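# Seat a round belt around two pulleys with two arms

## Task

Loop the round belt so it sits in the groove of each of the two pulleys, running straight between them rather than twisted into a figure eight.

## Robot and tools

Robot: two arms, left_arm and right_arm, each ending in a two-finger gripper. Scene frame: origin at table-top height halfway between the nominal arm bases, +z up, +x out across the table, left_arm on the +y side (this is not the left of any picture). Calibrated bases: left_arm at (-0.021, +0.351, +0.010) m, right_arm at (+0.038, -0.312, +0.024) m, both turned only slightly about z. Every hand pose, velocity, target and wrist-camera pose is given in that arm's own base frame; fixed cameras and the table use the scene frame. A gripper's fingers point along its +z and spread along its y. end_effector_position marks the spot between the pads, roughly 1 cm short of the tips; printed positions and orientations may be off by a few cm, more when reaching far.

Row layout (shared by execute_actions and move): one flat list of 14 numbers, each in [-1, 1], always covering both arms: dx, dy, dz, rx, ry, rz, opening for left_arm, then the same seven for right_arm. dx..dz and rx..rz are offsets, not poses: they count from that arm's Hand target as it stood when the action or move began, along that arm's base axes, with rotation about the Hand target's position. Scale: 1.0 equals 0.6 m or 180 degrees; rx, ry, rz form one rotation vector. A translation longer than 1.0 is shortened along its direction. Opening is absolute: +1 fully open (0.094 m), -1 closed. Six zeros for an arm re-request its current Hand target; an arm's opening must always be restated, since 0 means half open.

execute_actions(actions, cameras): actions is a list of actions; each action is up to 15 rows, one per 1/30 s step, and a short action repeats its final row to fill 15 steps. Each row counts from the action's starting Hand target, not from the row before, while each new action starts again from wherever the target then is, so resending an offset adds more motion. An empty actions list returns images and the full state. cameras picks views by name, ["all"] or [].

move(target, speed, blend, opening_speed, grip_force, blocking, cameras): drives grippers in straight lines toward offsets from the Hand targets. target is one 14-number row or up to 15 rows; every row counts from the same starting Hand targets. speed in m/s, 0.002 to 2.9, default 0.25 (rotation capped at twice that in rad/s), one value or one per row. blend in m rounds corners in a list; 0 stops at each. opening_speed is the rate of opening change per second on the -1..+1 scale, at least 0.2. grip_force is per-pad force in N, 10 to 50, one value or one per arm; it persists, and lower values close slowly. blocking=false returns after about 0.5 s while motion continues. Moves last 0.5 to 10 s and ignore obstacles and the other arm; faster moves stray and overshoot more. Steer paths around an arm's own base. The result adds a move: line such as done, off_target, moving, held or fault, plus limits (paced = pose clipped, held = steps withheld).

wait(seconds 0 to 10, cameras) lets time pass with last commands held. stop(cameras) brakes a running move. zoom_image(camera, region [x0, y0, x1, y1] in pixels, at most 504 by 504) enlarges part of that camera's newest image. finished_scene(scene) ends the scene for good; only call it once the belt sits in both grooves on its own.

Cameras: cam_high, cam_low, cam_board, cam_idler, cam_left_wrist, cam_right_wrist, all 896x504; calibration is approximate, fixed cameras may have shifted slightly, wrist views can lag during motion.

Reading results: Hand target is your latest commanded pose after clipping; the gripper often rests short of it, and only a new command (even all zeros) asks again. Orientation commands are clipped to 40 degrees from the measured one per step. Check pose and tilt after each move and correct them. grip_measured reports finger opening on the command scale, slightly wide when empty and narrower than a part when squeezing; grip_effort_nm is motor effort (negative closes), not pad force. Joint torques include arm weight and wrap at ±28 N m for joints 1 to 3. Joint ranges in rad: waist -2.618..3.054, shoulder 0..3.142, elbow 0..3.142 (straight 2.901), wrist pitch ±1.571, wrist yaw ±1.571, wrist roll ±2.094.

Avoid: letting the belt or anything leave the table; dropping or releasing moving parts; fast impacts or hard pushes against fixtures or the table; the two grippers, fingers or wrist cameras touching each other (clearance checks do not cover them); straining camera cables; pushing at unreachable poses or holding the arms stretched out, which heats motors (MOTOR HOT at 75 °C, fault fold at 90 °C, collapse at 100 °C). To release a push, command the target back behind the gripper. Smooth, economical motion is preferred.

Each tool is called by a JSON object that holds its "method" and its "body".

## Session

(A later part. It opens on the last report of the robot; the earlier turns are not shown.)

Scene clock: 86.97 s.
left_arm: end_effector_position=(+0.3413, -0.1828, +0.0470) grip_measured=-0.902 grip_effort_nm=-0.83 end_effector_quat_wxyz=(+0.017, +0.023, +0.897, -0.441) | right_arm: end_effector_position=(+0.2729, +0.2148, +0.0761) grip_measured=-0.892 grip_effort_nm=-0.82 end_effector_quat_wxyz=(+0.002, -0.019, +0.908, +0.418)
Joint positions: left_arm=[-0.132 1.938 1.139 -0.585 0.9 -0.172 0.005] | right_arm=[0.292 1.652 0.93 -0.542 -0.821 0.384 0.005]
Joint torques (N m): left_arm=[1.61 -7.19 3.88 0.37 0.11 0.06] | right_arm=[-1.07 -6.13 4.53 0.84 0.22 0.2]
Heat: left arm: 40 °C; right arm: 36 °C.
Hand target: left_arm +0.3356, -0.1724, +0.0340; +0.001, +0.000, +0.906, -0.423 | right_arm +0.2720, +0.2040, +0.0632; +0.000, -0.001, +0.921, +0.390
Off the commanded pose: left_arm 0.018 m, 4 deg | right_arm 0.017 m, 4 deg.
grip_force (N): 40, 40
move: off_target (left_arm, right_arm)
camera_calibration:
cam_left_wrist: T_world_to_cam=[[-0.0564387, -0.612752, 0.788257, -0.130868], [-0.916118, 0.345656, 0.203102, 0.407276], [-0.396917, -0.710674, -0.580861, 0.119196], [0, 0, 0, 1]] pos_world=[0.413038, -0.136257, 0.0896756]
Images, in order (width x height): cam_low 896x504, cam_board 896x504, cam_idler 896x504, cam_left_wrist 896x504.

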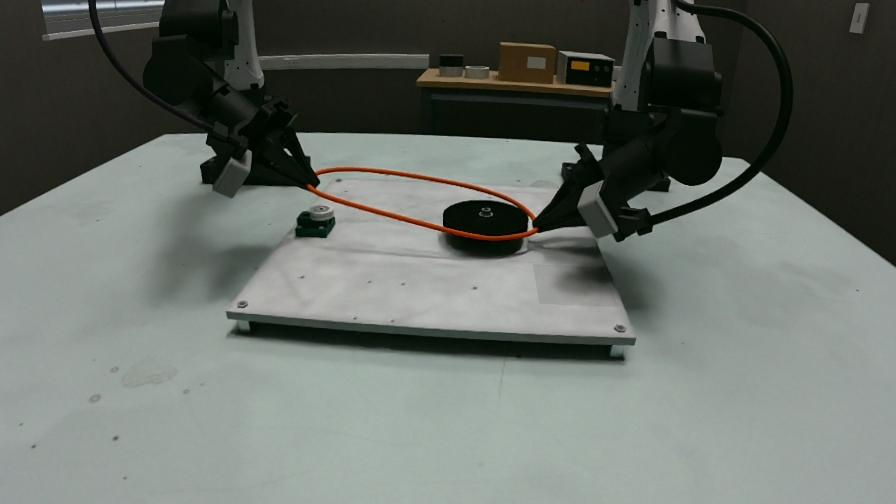

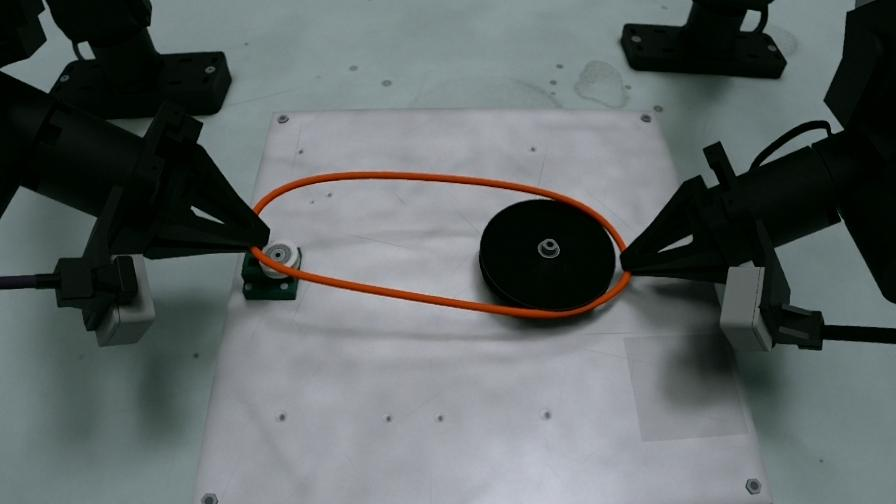

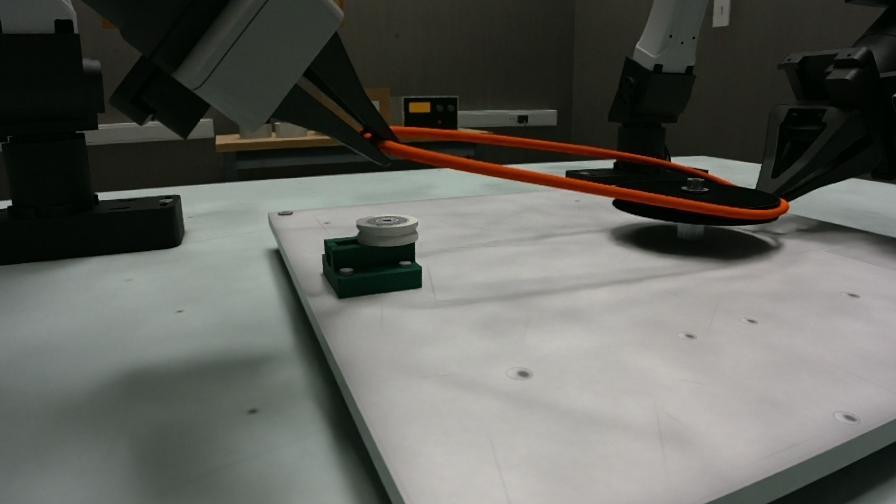

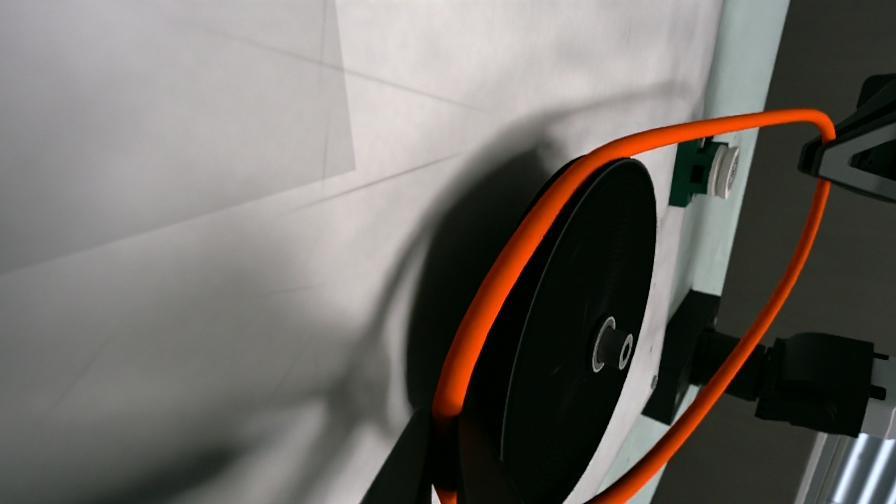

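{"method": "move", "body": {"target": [0,0.002,-0.005,0,0,0,-1,-0.012,-0.005,-0.03,0,0,0,-1], "speed": 0.06, "cameras": ["cam_left_wrist","cam_board","cam_low","cam_idler"]}}

{"method": "zoom_image", "body": {"camera": "cam_low", "region": [290, 150, 570, 290]}}

{"method": "zoom_image", "body": {"camera": "cam_idler", "region": [560, 130, 860, 290]}}

Scene clock: 88.70 s.
left_arm: end_effector_position=(+0.3422, -0.1832, +0.0460) grip_measured=-0.902 grip_effort_nm=-0.83 end_effector_quat_wxyz=(+0.018, +0.023, +0.896, -0.442) | right_arm: end_effector_position=(+0.2659, +0.2127, +0.0607) grip_measured=-0.892 grip_effort_nm=-0.82 end_effector_quat_wxyz=(+0.006, -0.021, +0.908, +0.419)
Joint positions: left_arm=[-0.132 1.943 1.139 -0.578 0.903 -0.172 0.005] | right_arm=[0.292 1.652 0.857 -0.46 -0.821 0.385 0.005]
Joint torques (N m): left_arm=[1.92 -7.04 3.54 0.37 0.09 0.11] | right_arm=[-1.31 -4.81 4.48 0.76 0.18 0.1]
Heat: left arm: 40 °C; right arm: 36 °C.
Hand target: left_arm +0.3356, -0.1712, +0.0310; +0.001, +0.000, +0.906, -0.423 | right_arm +0.2648, +0.2011, +0.0452; +0.000, -0.001, +0.921, +0.391
Off the commanded pose: left_arm 0.020 m, 4 deg | right_arm 0.019 m, 4 deg.
grip_force (N): 40, 40
move: off_target (left_arm, right_arm)
camera_calibration:
cam_left_wrist: T_world_to_cam=[[-0.0588613, -0.610343, 0.789947, -0.12912], [-0.916492, 0.346708, 0.199589, 0.408907], [-0.395698, -0.712232, -0.579783, 0.117966], [0, 0, 0, 1]] pos_world=[0.413839, -0.13656, 0.0887796]
Images, in order (width x height): cam_low 896x504, cam_board 896x504, cam_idler 896x504, cam_left_wrist 896x504.

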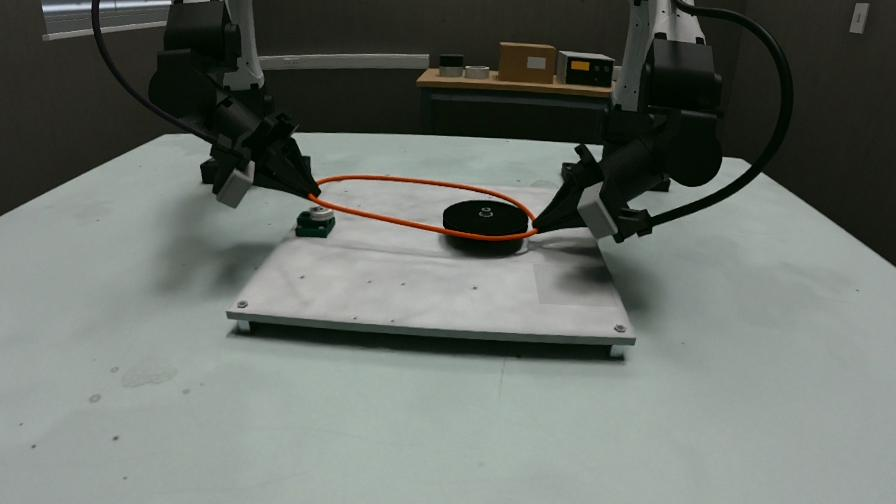

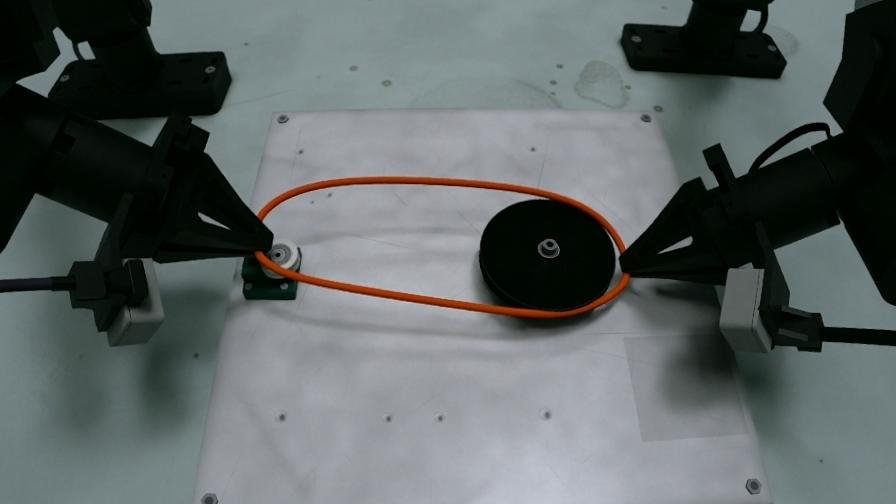

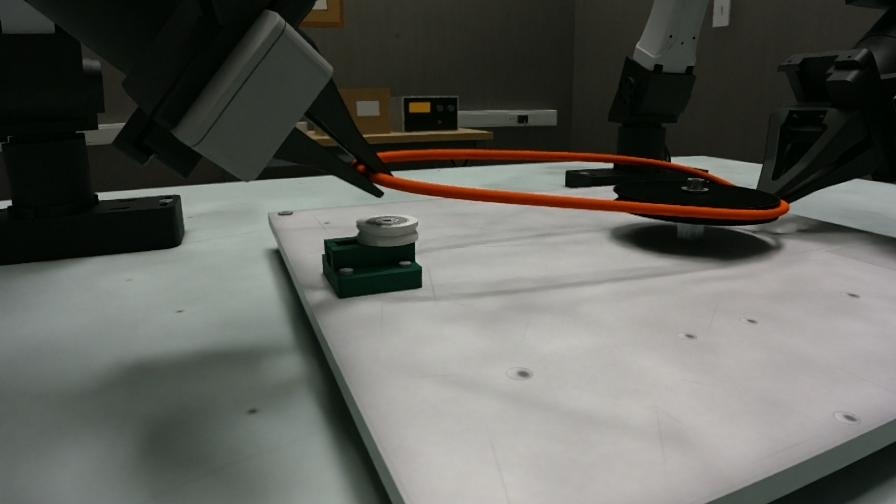

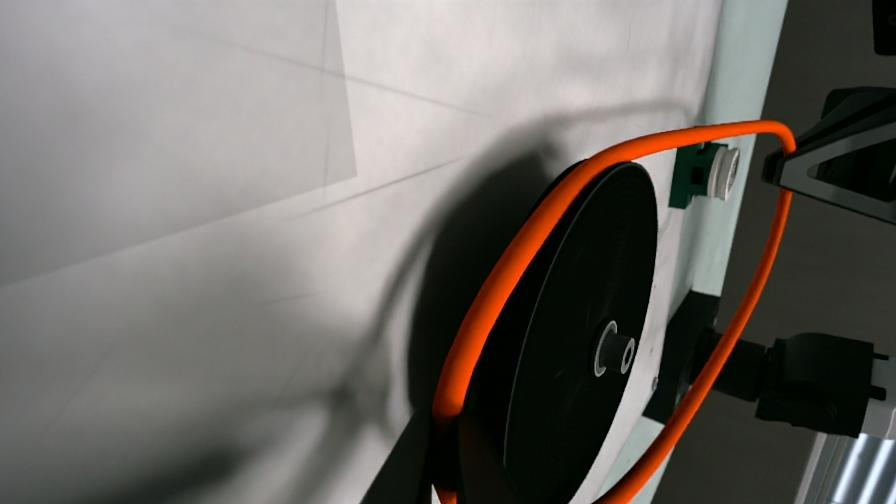

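Scaled by 1.800 from the camera's 896x504 image, which has a finer 1280x720 frame.

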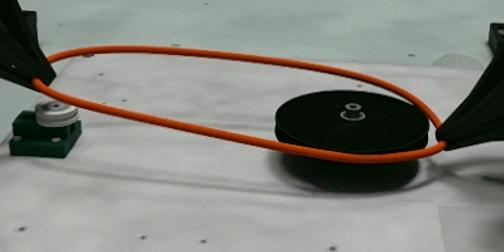

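Scaled by 1.680 from the camera's 896x504 image, which has a finer 1280x720 frame.

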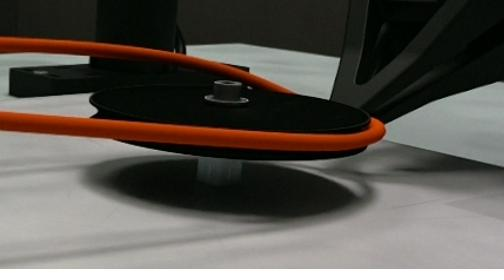

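{"method": "move", "body": {"target": [0,0.001,-0.002,0,-0.07,0,-1,0,-0.0,0.0,0,-0.11,0,-1], "speed": 0.06, "cameras": ["cam_left_wrist","cam_board","cam_low","cam_idler"]}}

{"method": "zoom_image", "body": {"camera": "cam_low", "region": [290, 150, 570, 290]}}

{"method": "zoom_image", "body": {"camera": "cam_idler", "region": [560, 130, 860, 290]}}

Scene clock: 93.17 s.
left_arm: end_effector_position=(+0.3388, -0.1844, +0.0390) grip_measured=-0.902 grip_effort_nm=-0.82 end_effector_quat_wxyz=(+0.101, +0.066, +0.882, -0.456) | right_arm: end_effector_position=(+0.2622, +0.2136, +0.0536) grip_measured=-0.892 grip_effort_nm=-0.82 end_effector_quat_wxyz=(+0.147, -0.086, +0.893, +0.416)
Joint positions: left_arm=[-0.132 1.872 0.947 -0.268 0.918 -0.172 0.005] | right_arm=[0.336 1.502 0.591 -0.042 -0.724 0.385 0.005]
Joint torques (N m): left_arm=[1.44 -9.44 3.28 0.58 -0.35 0.13] | right_arm=[-1.16 -6.2 4.34 1.33 0.44 0.08]
Heat: left arm: 40 °C; right arm: 36 °C.
Hand target: left_arm +0.3356, -0.1706, +0.0298; +0.100, +0.047, +0.901, -0.420 | right_arm +0.2648, +0.2011, +0.0452; +0.159, -0.068, +0.907, +0.385
Off the commanded pose: left_arm 0.017 m, 5 deg | right_arm 0.015 m, 5 deg.
grip_force (N): 40, 40
move: off_target (left_arm, right_arm)
camera_calibration:
cam_left_wrist: T_world_to_cam=[[-0.2084, -0.578529, 0.788589, -0.0679049], [-0.934825, 0.35486, 0.0132892, 0.422567], [-0.287527, -0.734424, -0.614776, 0.0723643], [0, 0, 0, 1]] pos_world=[0.401682, -0.136091, 0.0924213]
Images, in order (width x height): cam_low 896x504, cam_board 896x504, cam_idler 896x504, cam_left_wrist 896x504.

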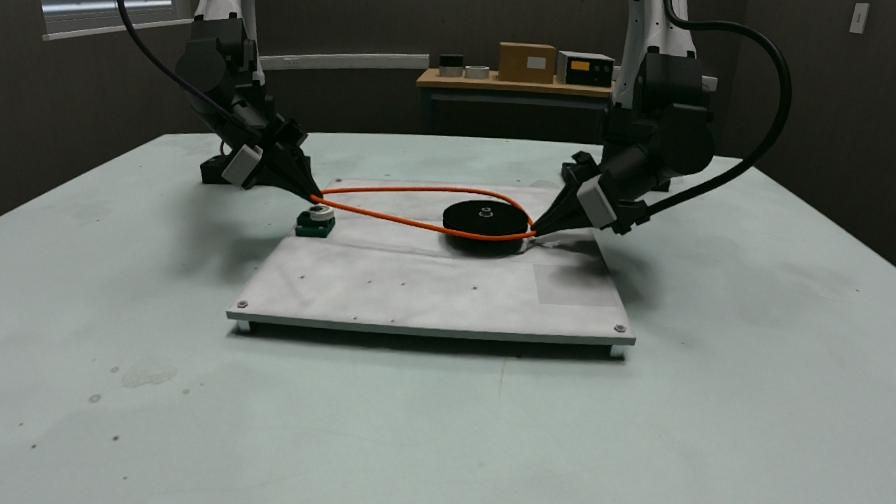

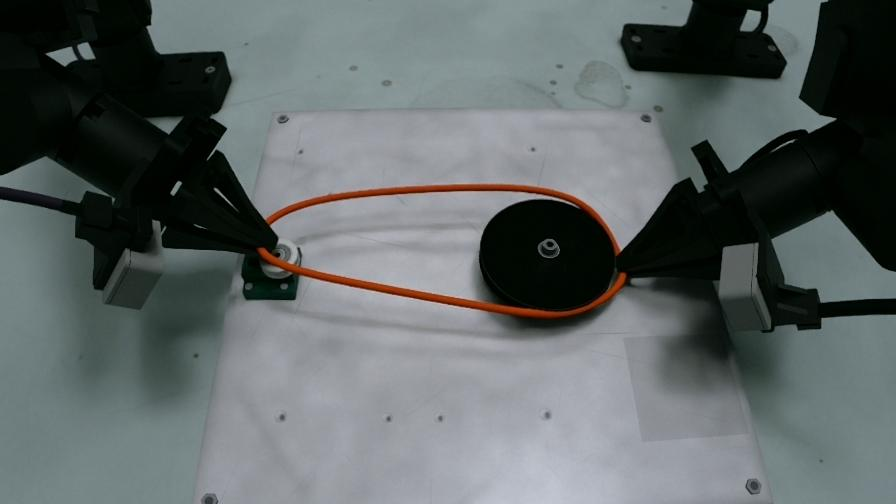

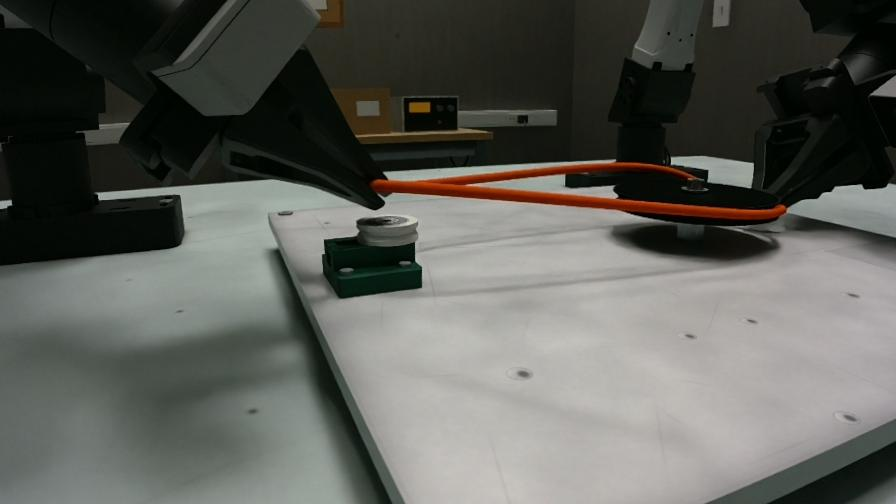

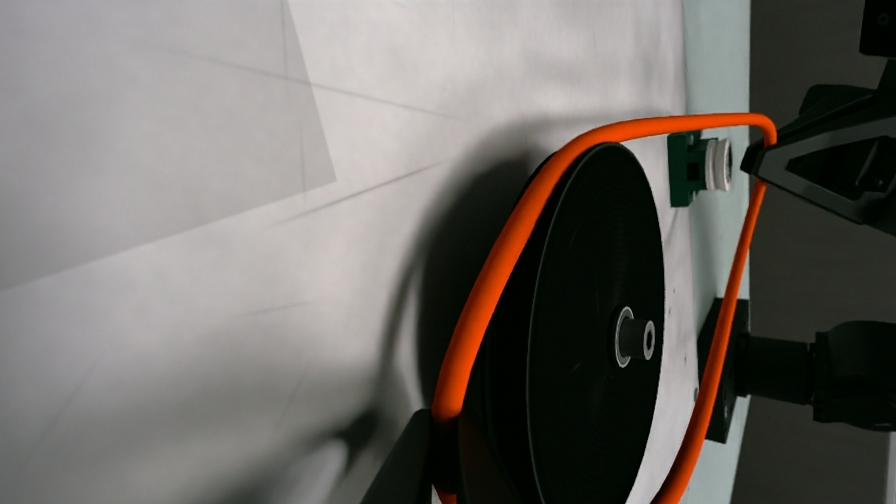

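Scaled by 1.800 from the camera's 896x504 image, which has a finer 1280x720 frame.

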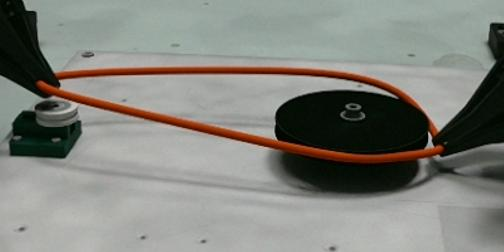

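Scaled by 1.680 from the camera's 896x504 image, which has a finer 1280x720 frame.

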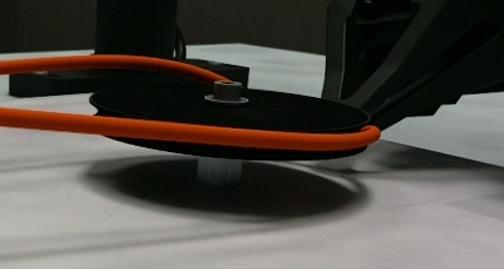

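{"method": "move", "body": {"target": [0,0.001,0.002,0,-0.13,0,-1,0,-0.0,0.0,0,0,0,-1], "speed": 0.08, "cameras": ["cam_left_wrist","cam_board","cam_low","cam_idler"]}}

{"method": "zoom_image", "body": {"camera": "cam_low", "region": [290, 150, 570, 290]}}

{"method": "zoom_image", "body": {"camera": "cam_idler", "region": [560, 130, 860, 290]}}

Scene clock: 97.03 s.
left_arm: end_effector_position=(+0.3381, -0.1802, +0.0372) grip_measured=-0.902 grip_effort_nm=-0.83 end_effector_quat_wxyz=(+0.278, +0.141, +0.849, -0.427) | right_arm: end_effector_position=(+0.2629, +0.2153, +0.0548) grip_measured=-0.892 grip_effort_nm=-0.82 end_effector_quat_wxyz=(+0.151, -0.090, +0.892, +0.417)
Joint positions: left_arm=[-0.145 1.771 0.627 0.34 0.839 -0.172 0.005] | right_arm=[0.34 1.502 0.591 -0.03 -0.723 0.385 0.005]
Joint torques (N m): left_arm=[1.13 -8.38 2.8 1.14 -0.19 0.33] | right_arm=[-1.52 -6.52 4.18 1.2 0.39 0.05]
Heat: left arm: 40 °C; right arm: 36 °C.
Hand target: left_arm +0.3356, -0.1699, +0.0309; +0.280, +0.131, +0.862, -0.402 | right_arm +0.2648, +0.2010, +0.0452; +0.159, -0.068, +0.907, +0.385
Off the commanded pose: left_arm 0.012 m, 3 deg | right_arm 0.017 m, 5 deg.
grip_force (N): 40, 40
move: off_target (left_arm, right_arm)
camera_calibration:
cam_left_wrist: T_world_to_cam=[[-0.476779, -0.59785, 0.644404, 0.0283822], [-0.879002, 0.329334, -0.344811, 0.410358], [-0.0060789, -0.730831, -0.682531, -0.0177885], [0, 0, 0, 1]] pos_world=[0.374129, -0.131177, 0.111065]
Images, in order (width x height): cam_low 896x504, cam_board 896x504, cam_idler 896x504, cam_left_wrist 896x504.

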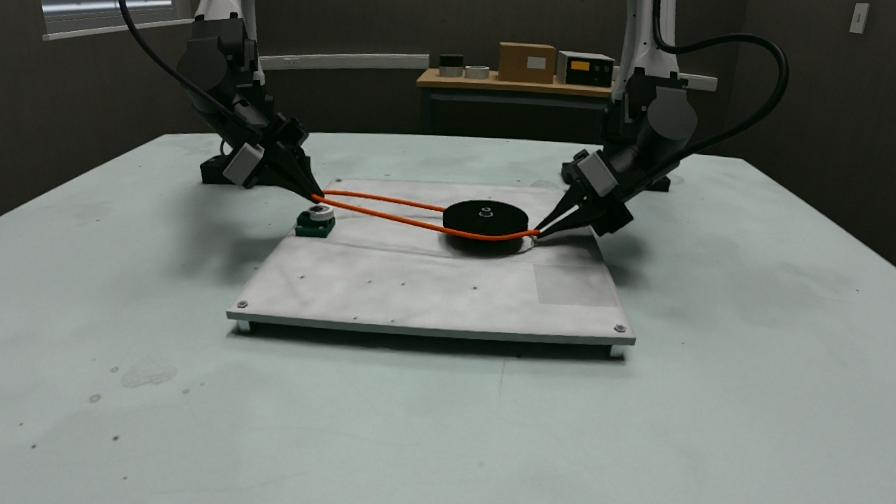

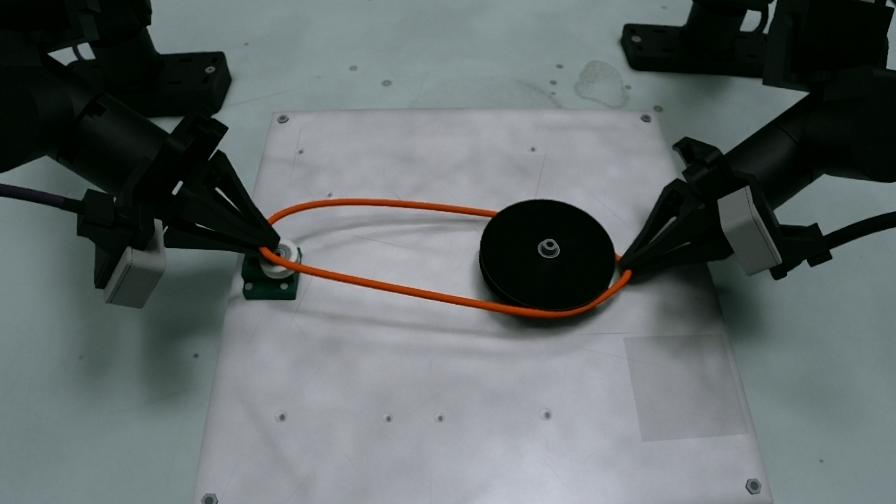

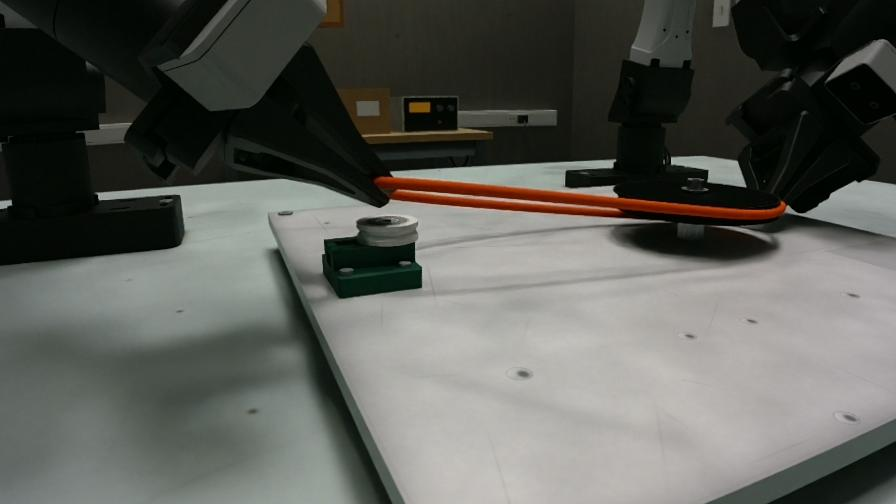

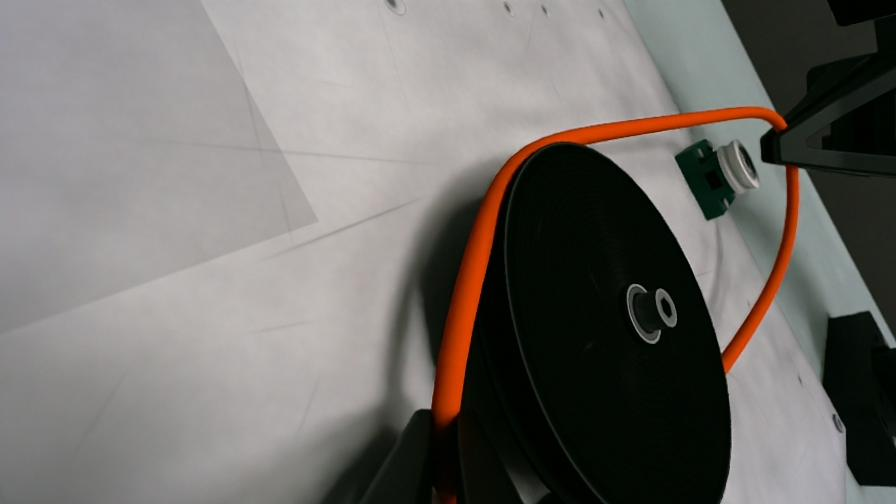

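Scaled by 1.800 from the camera's 896x504 image, which has a finer 1280x720 frame.

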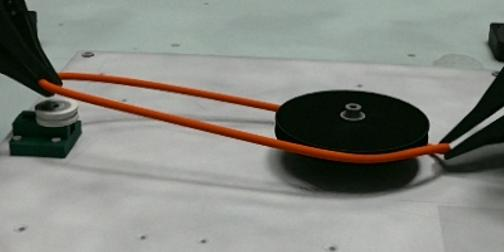

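Scaled by 1.680 from the camera's 896x504 image, which has a finer 1280x720 frame.

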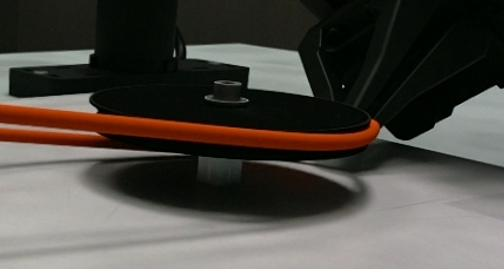

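{"method": "move", "body": {"target": [0,-0.005,0.006,0,0.07,0,-1,0.004,-0.03,0.005,0,0,0,-1], "speed": 0.06, "cameras": ["cam_left_wrist","cam_board","cam_low","cam_idler"]}}

{"method": "zoom_image", "body": {"camera": "cam_low", "region": [290, 150, 570, 290]}}

{"method": "zoom_image", "body": {"camera": "cam_idler", "region": [560, 130, 860, 290]}}

Scene clock: 100.37 s.
left_arm: end_effector_position=(+0.3413, -0.1837, +0.0443) grip_measured=-0.902 grip_effort_nm=-0.83 end_effector_quat_wxyz=(+0.212, +0.112, +0.871, -0.429) | right_arm: end_effector_position=(+0.2628, +0.2059, +0.0580) grip_measured=-0.892 grip_effort_nm=-0.82 end_effector_quat_wxyz=(+0.156, -0.101, +0.887, +0.422)
Joint positions: left_arm=[-0.153 1.766 0.765 0.056 0.839 -0.184 0.005] | right_arm=[0.297 1.488 0.591 -0.069 -0.762 0.319 0.005]
Joint torques (N m): left_arm=[1.77 -6.95 5.56 0.4 0.09 0.12] | right_arm=[-4.07 -6.2 4.9 0.74 0.41 -0.02]
Heat: left arm: 40 °C; right arm: 36 °C.
Hand target: left_arm +0.3357, -0.1730, +0.0346; +0.184, +0.086, +0.887, -0.414 | right_arm +0.2672, +0.1830, +0.0481; +0.158, -0.068, +0.907, +0.385
Off the commanded pose: left_arm 0.016 m, 5 deg | right_arm 0.025 m, 6 deg.
grip_force (N): 40, 40
move: off_target (left_arm, right_arm)
camera_calibration:
cam_left_wrist: T_world_to_cam=[[-0.377024, -0.608497, 0.698272, -0.0152002], [-0.919606, 0.335759, -0.203939, 0.425486], [-0.110355, -0.719025, -0.686166, 0.0223155], [0, 0, 0, 1]] pos_world=[0.388011, -0.136064, 0.112699]
Images, in order (width x height): cam_low 896x504, cam_board 896x504, cam_idler 896x504, cam_left_wrist 896x504.

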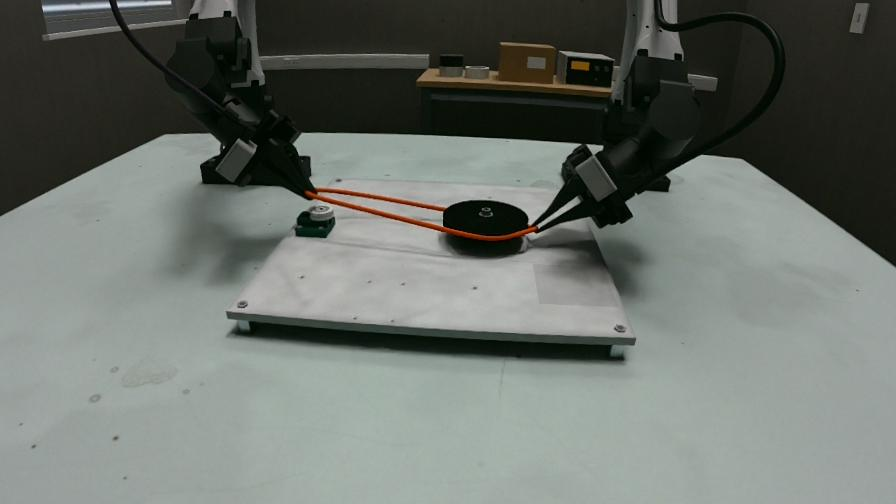

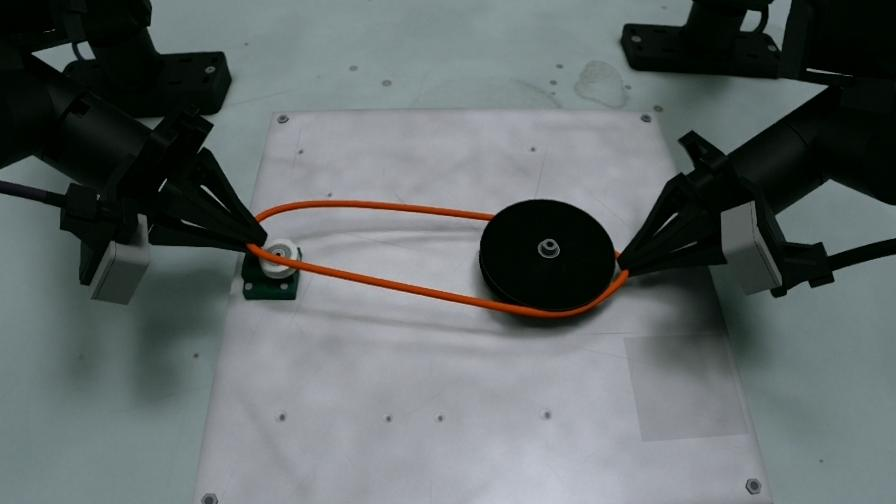

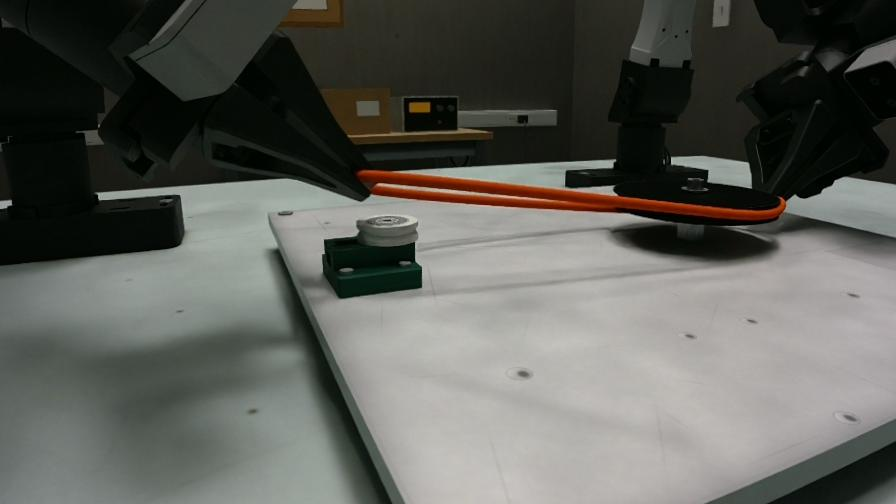

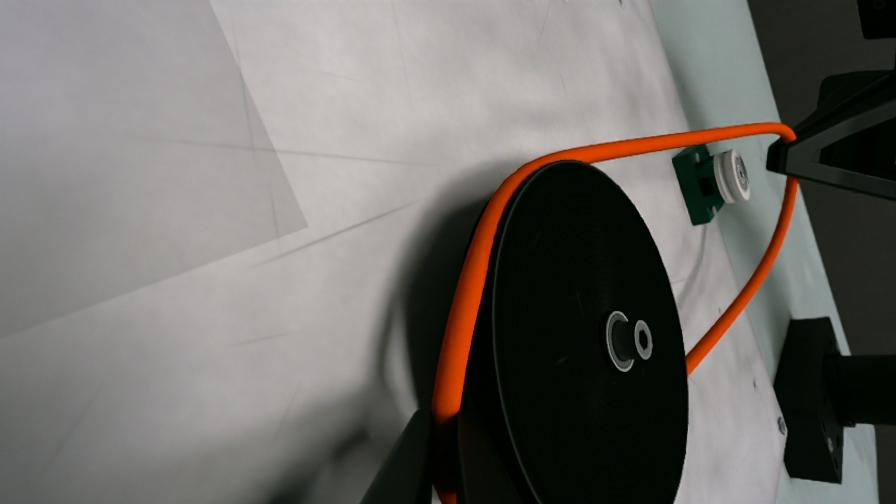

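Scaled by 1.800 from the camera's 896x504 image, which has a finer 1280x720 frame.

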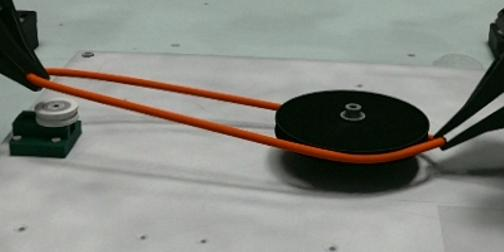

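Scaled by 1.680 from the camera's 896x504 image, which has a finer 1280x720 frame.

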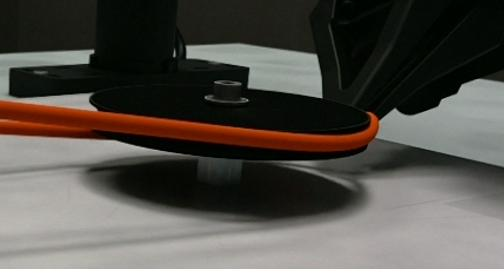

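{"method": "move", "body": {"target": [[0.004,-0.012,0.012,0,0,0,-0.55,0,0.01,0.005,0,0,0,-1]], "speed": 0.03, "opening_speed": 0.3, "cameras": ["cam_left_wrist","cam_board","cam_low","cam_idler"]}}

{"method": "zoom_image", "body": {"camera": "cam_low", "region": [290, 150, 570, 290]}}

{"method": "zoom_image", "body": {"camera": "cam_idler", "region": [560, 130, 860, 290]}}

Scene clock: 103.30 s.
left_arm: end_effector_position=(+0.3280, -0.1839, +0.0365) grip_measured=-0.553 grip_effort_nm=0.19 end_effector_quat_wxyz=(+0.168, +0.088, +0.884, -0.427) | right_arm: end_effector_position=(+0.2643, +0.1930, +0.0487) grip_measured=-0.892 grip_effort_nm=-0.82 end_effector_quat_wxyz=(+0.150, -0.073, +0.905, +0.392)
Joint positions: left_arm=[-0.162 1.764 0.774 -0.043 0.832 -0.207 0.021] | right_arm=[0.282 1.48 0.591 -0.119 -0.699 0.33 0.005]
Joint torques (N m): left_arm=[0.55 -7.57 6.76 1.07 0.06 0.11] | right_arm=[-0.76 -5.94 5.82 1.31 -0.1 0.11]
Heat: left arm: 40 °C; right arm: 36 °C.
Hand target: left_arm +0.3381, -0.1801, +0.0418; +0.184, +0.086, +0.887, -0.414 | right_arm +0.2672, +0.1890, +0.0512; +0.159, -0.068, +0.907, +0.385
Off the commanded pose: left_arm 0.012 m, 2 deg | right_arm 0.006 m, 1 deg.
grip_force (N): 40, 40
move: off_target (left_arm)
camera_calibration:
cam_left_wrist: T_world_to_cam=[[-0.298423, -0.621552, 0.724304, -0.0439913], [-0.938187, 0.330459, -0.102967, 0.413207], [-0.175354, -0.71026, -0.681749, 0.0382113], [0, 0, 0, 1]] pos_world=[0.381238, -0.136751, 0.10046]
Images, in order (width x height): cam_low 896x504, cam_board 896x504, cam_idler 896x504, cam_left_wrist 896x504.

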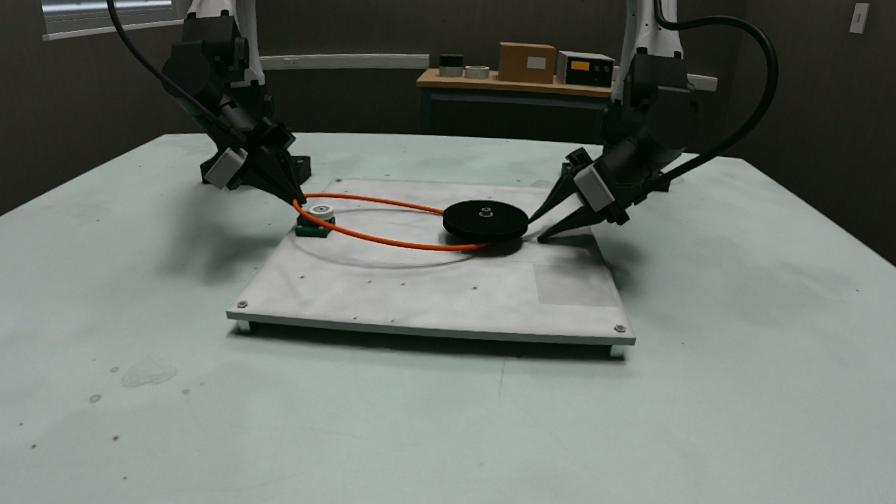

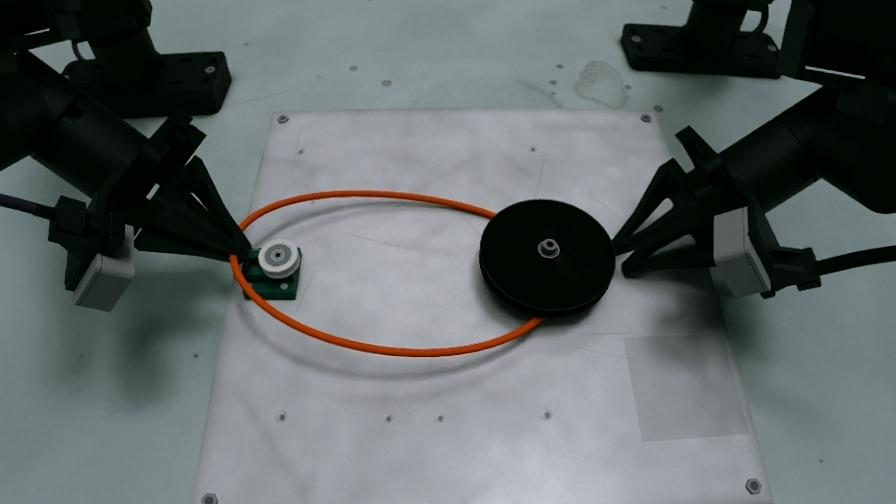

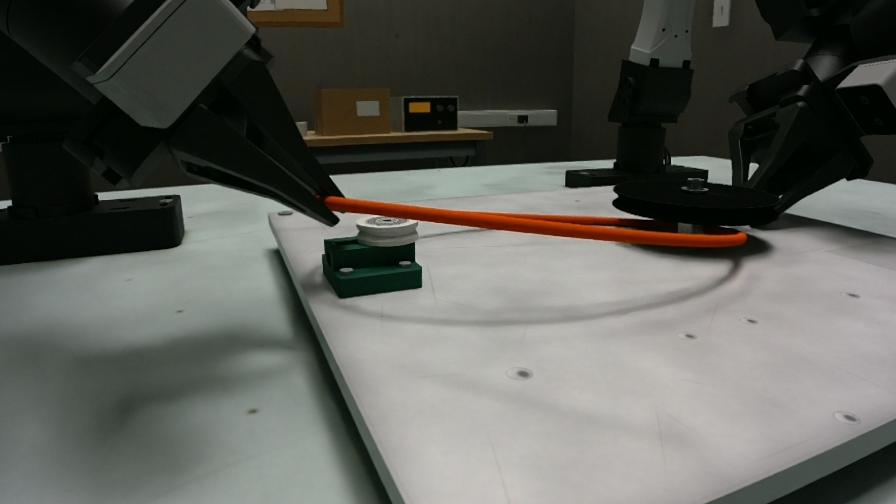

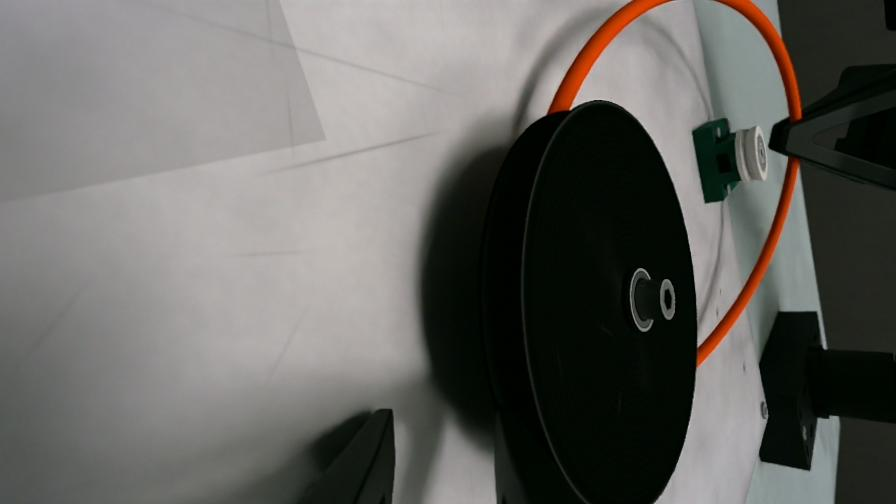

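Scaled by 1.800 from the camera's 896x504 image, which has a finer 1280x720 frame.

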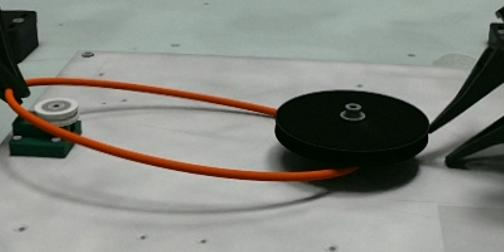

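Scaled by 1.680 from the camera's 896x504 image, which has a finer 1280x720 frame.

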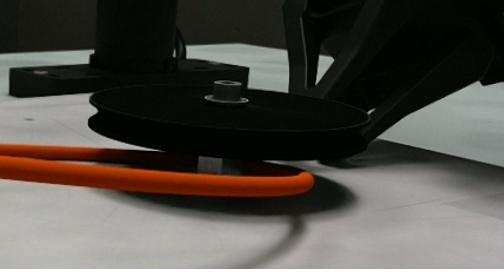

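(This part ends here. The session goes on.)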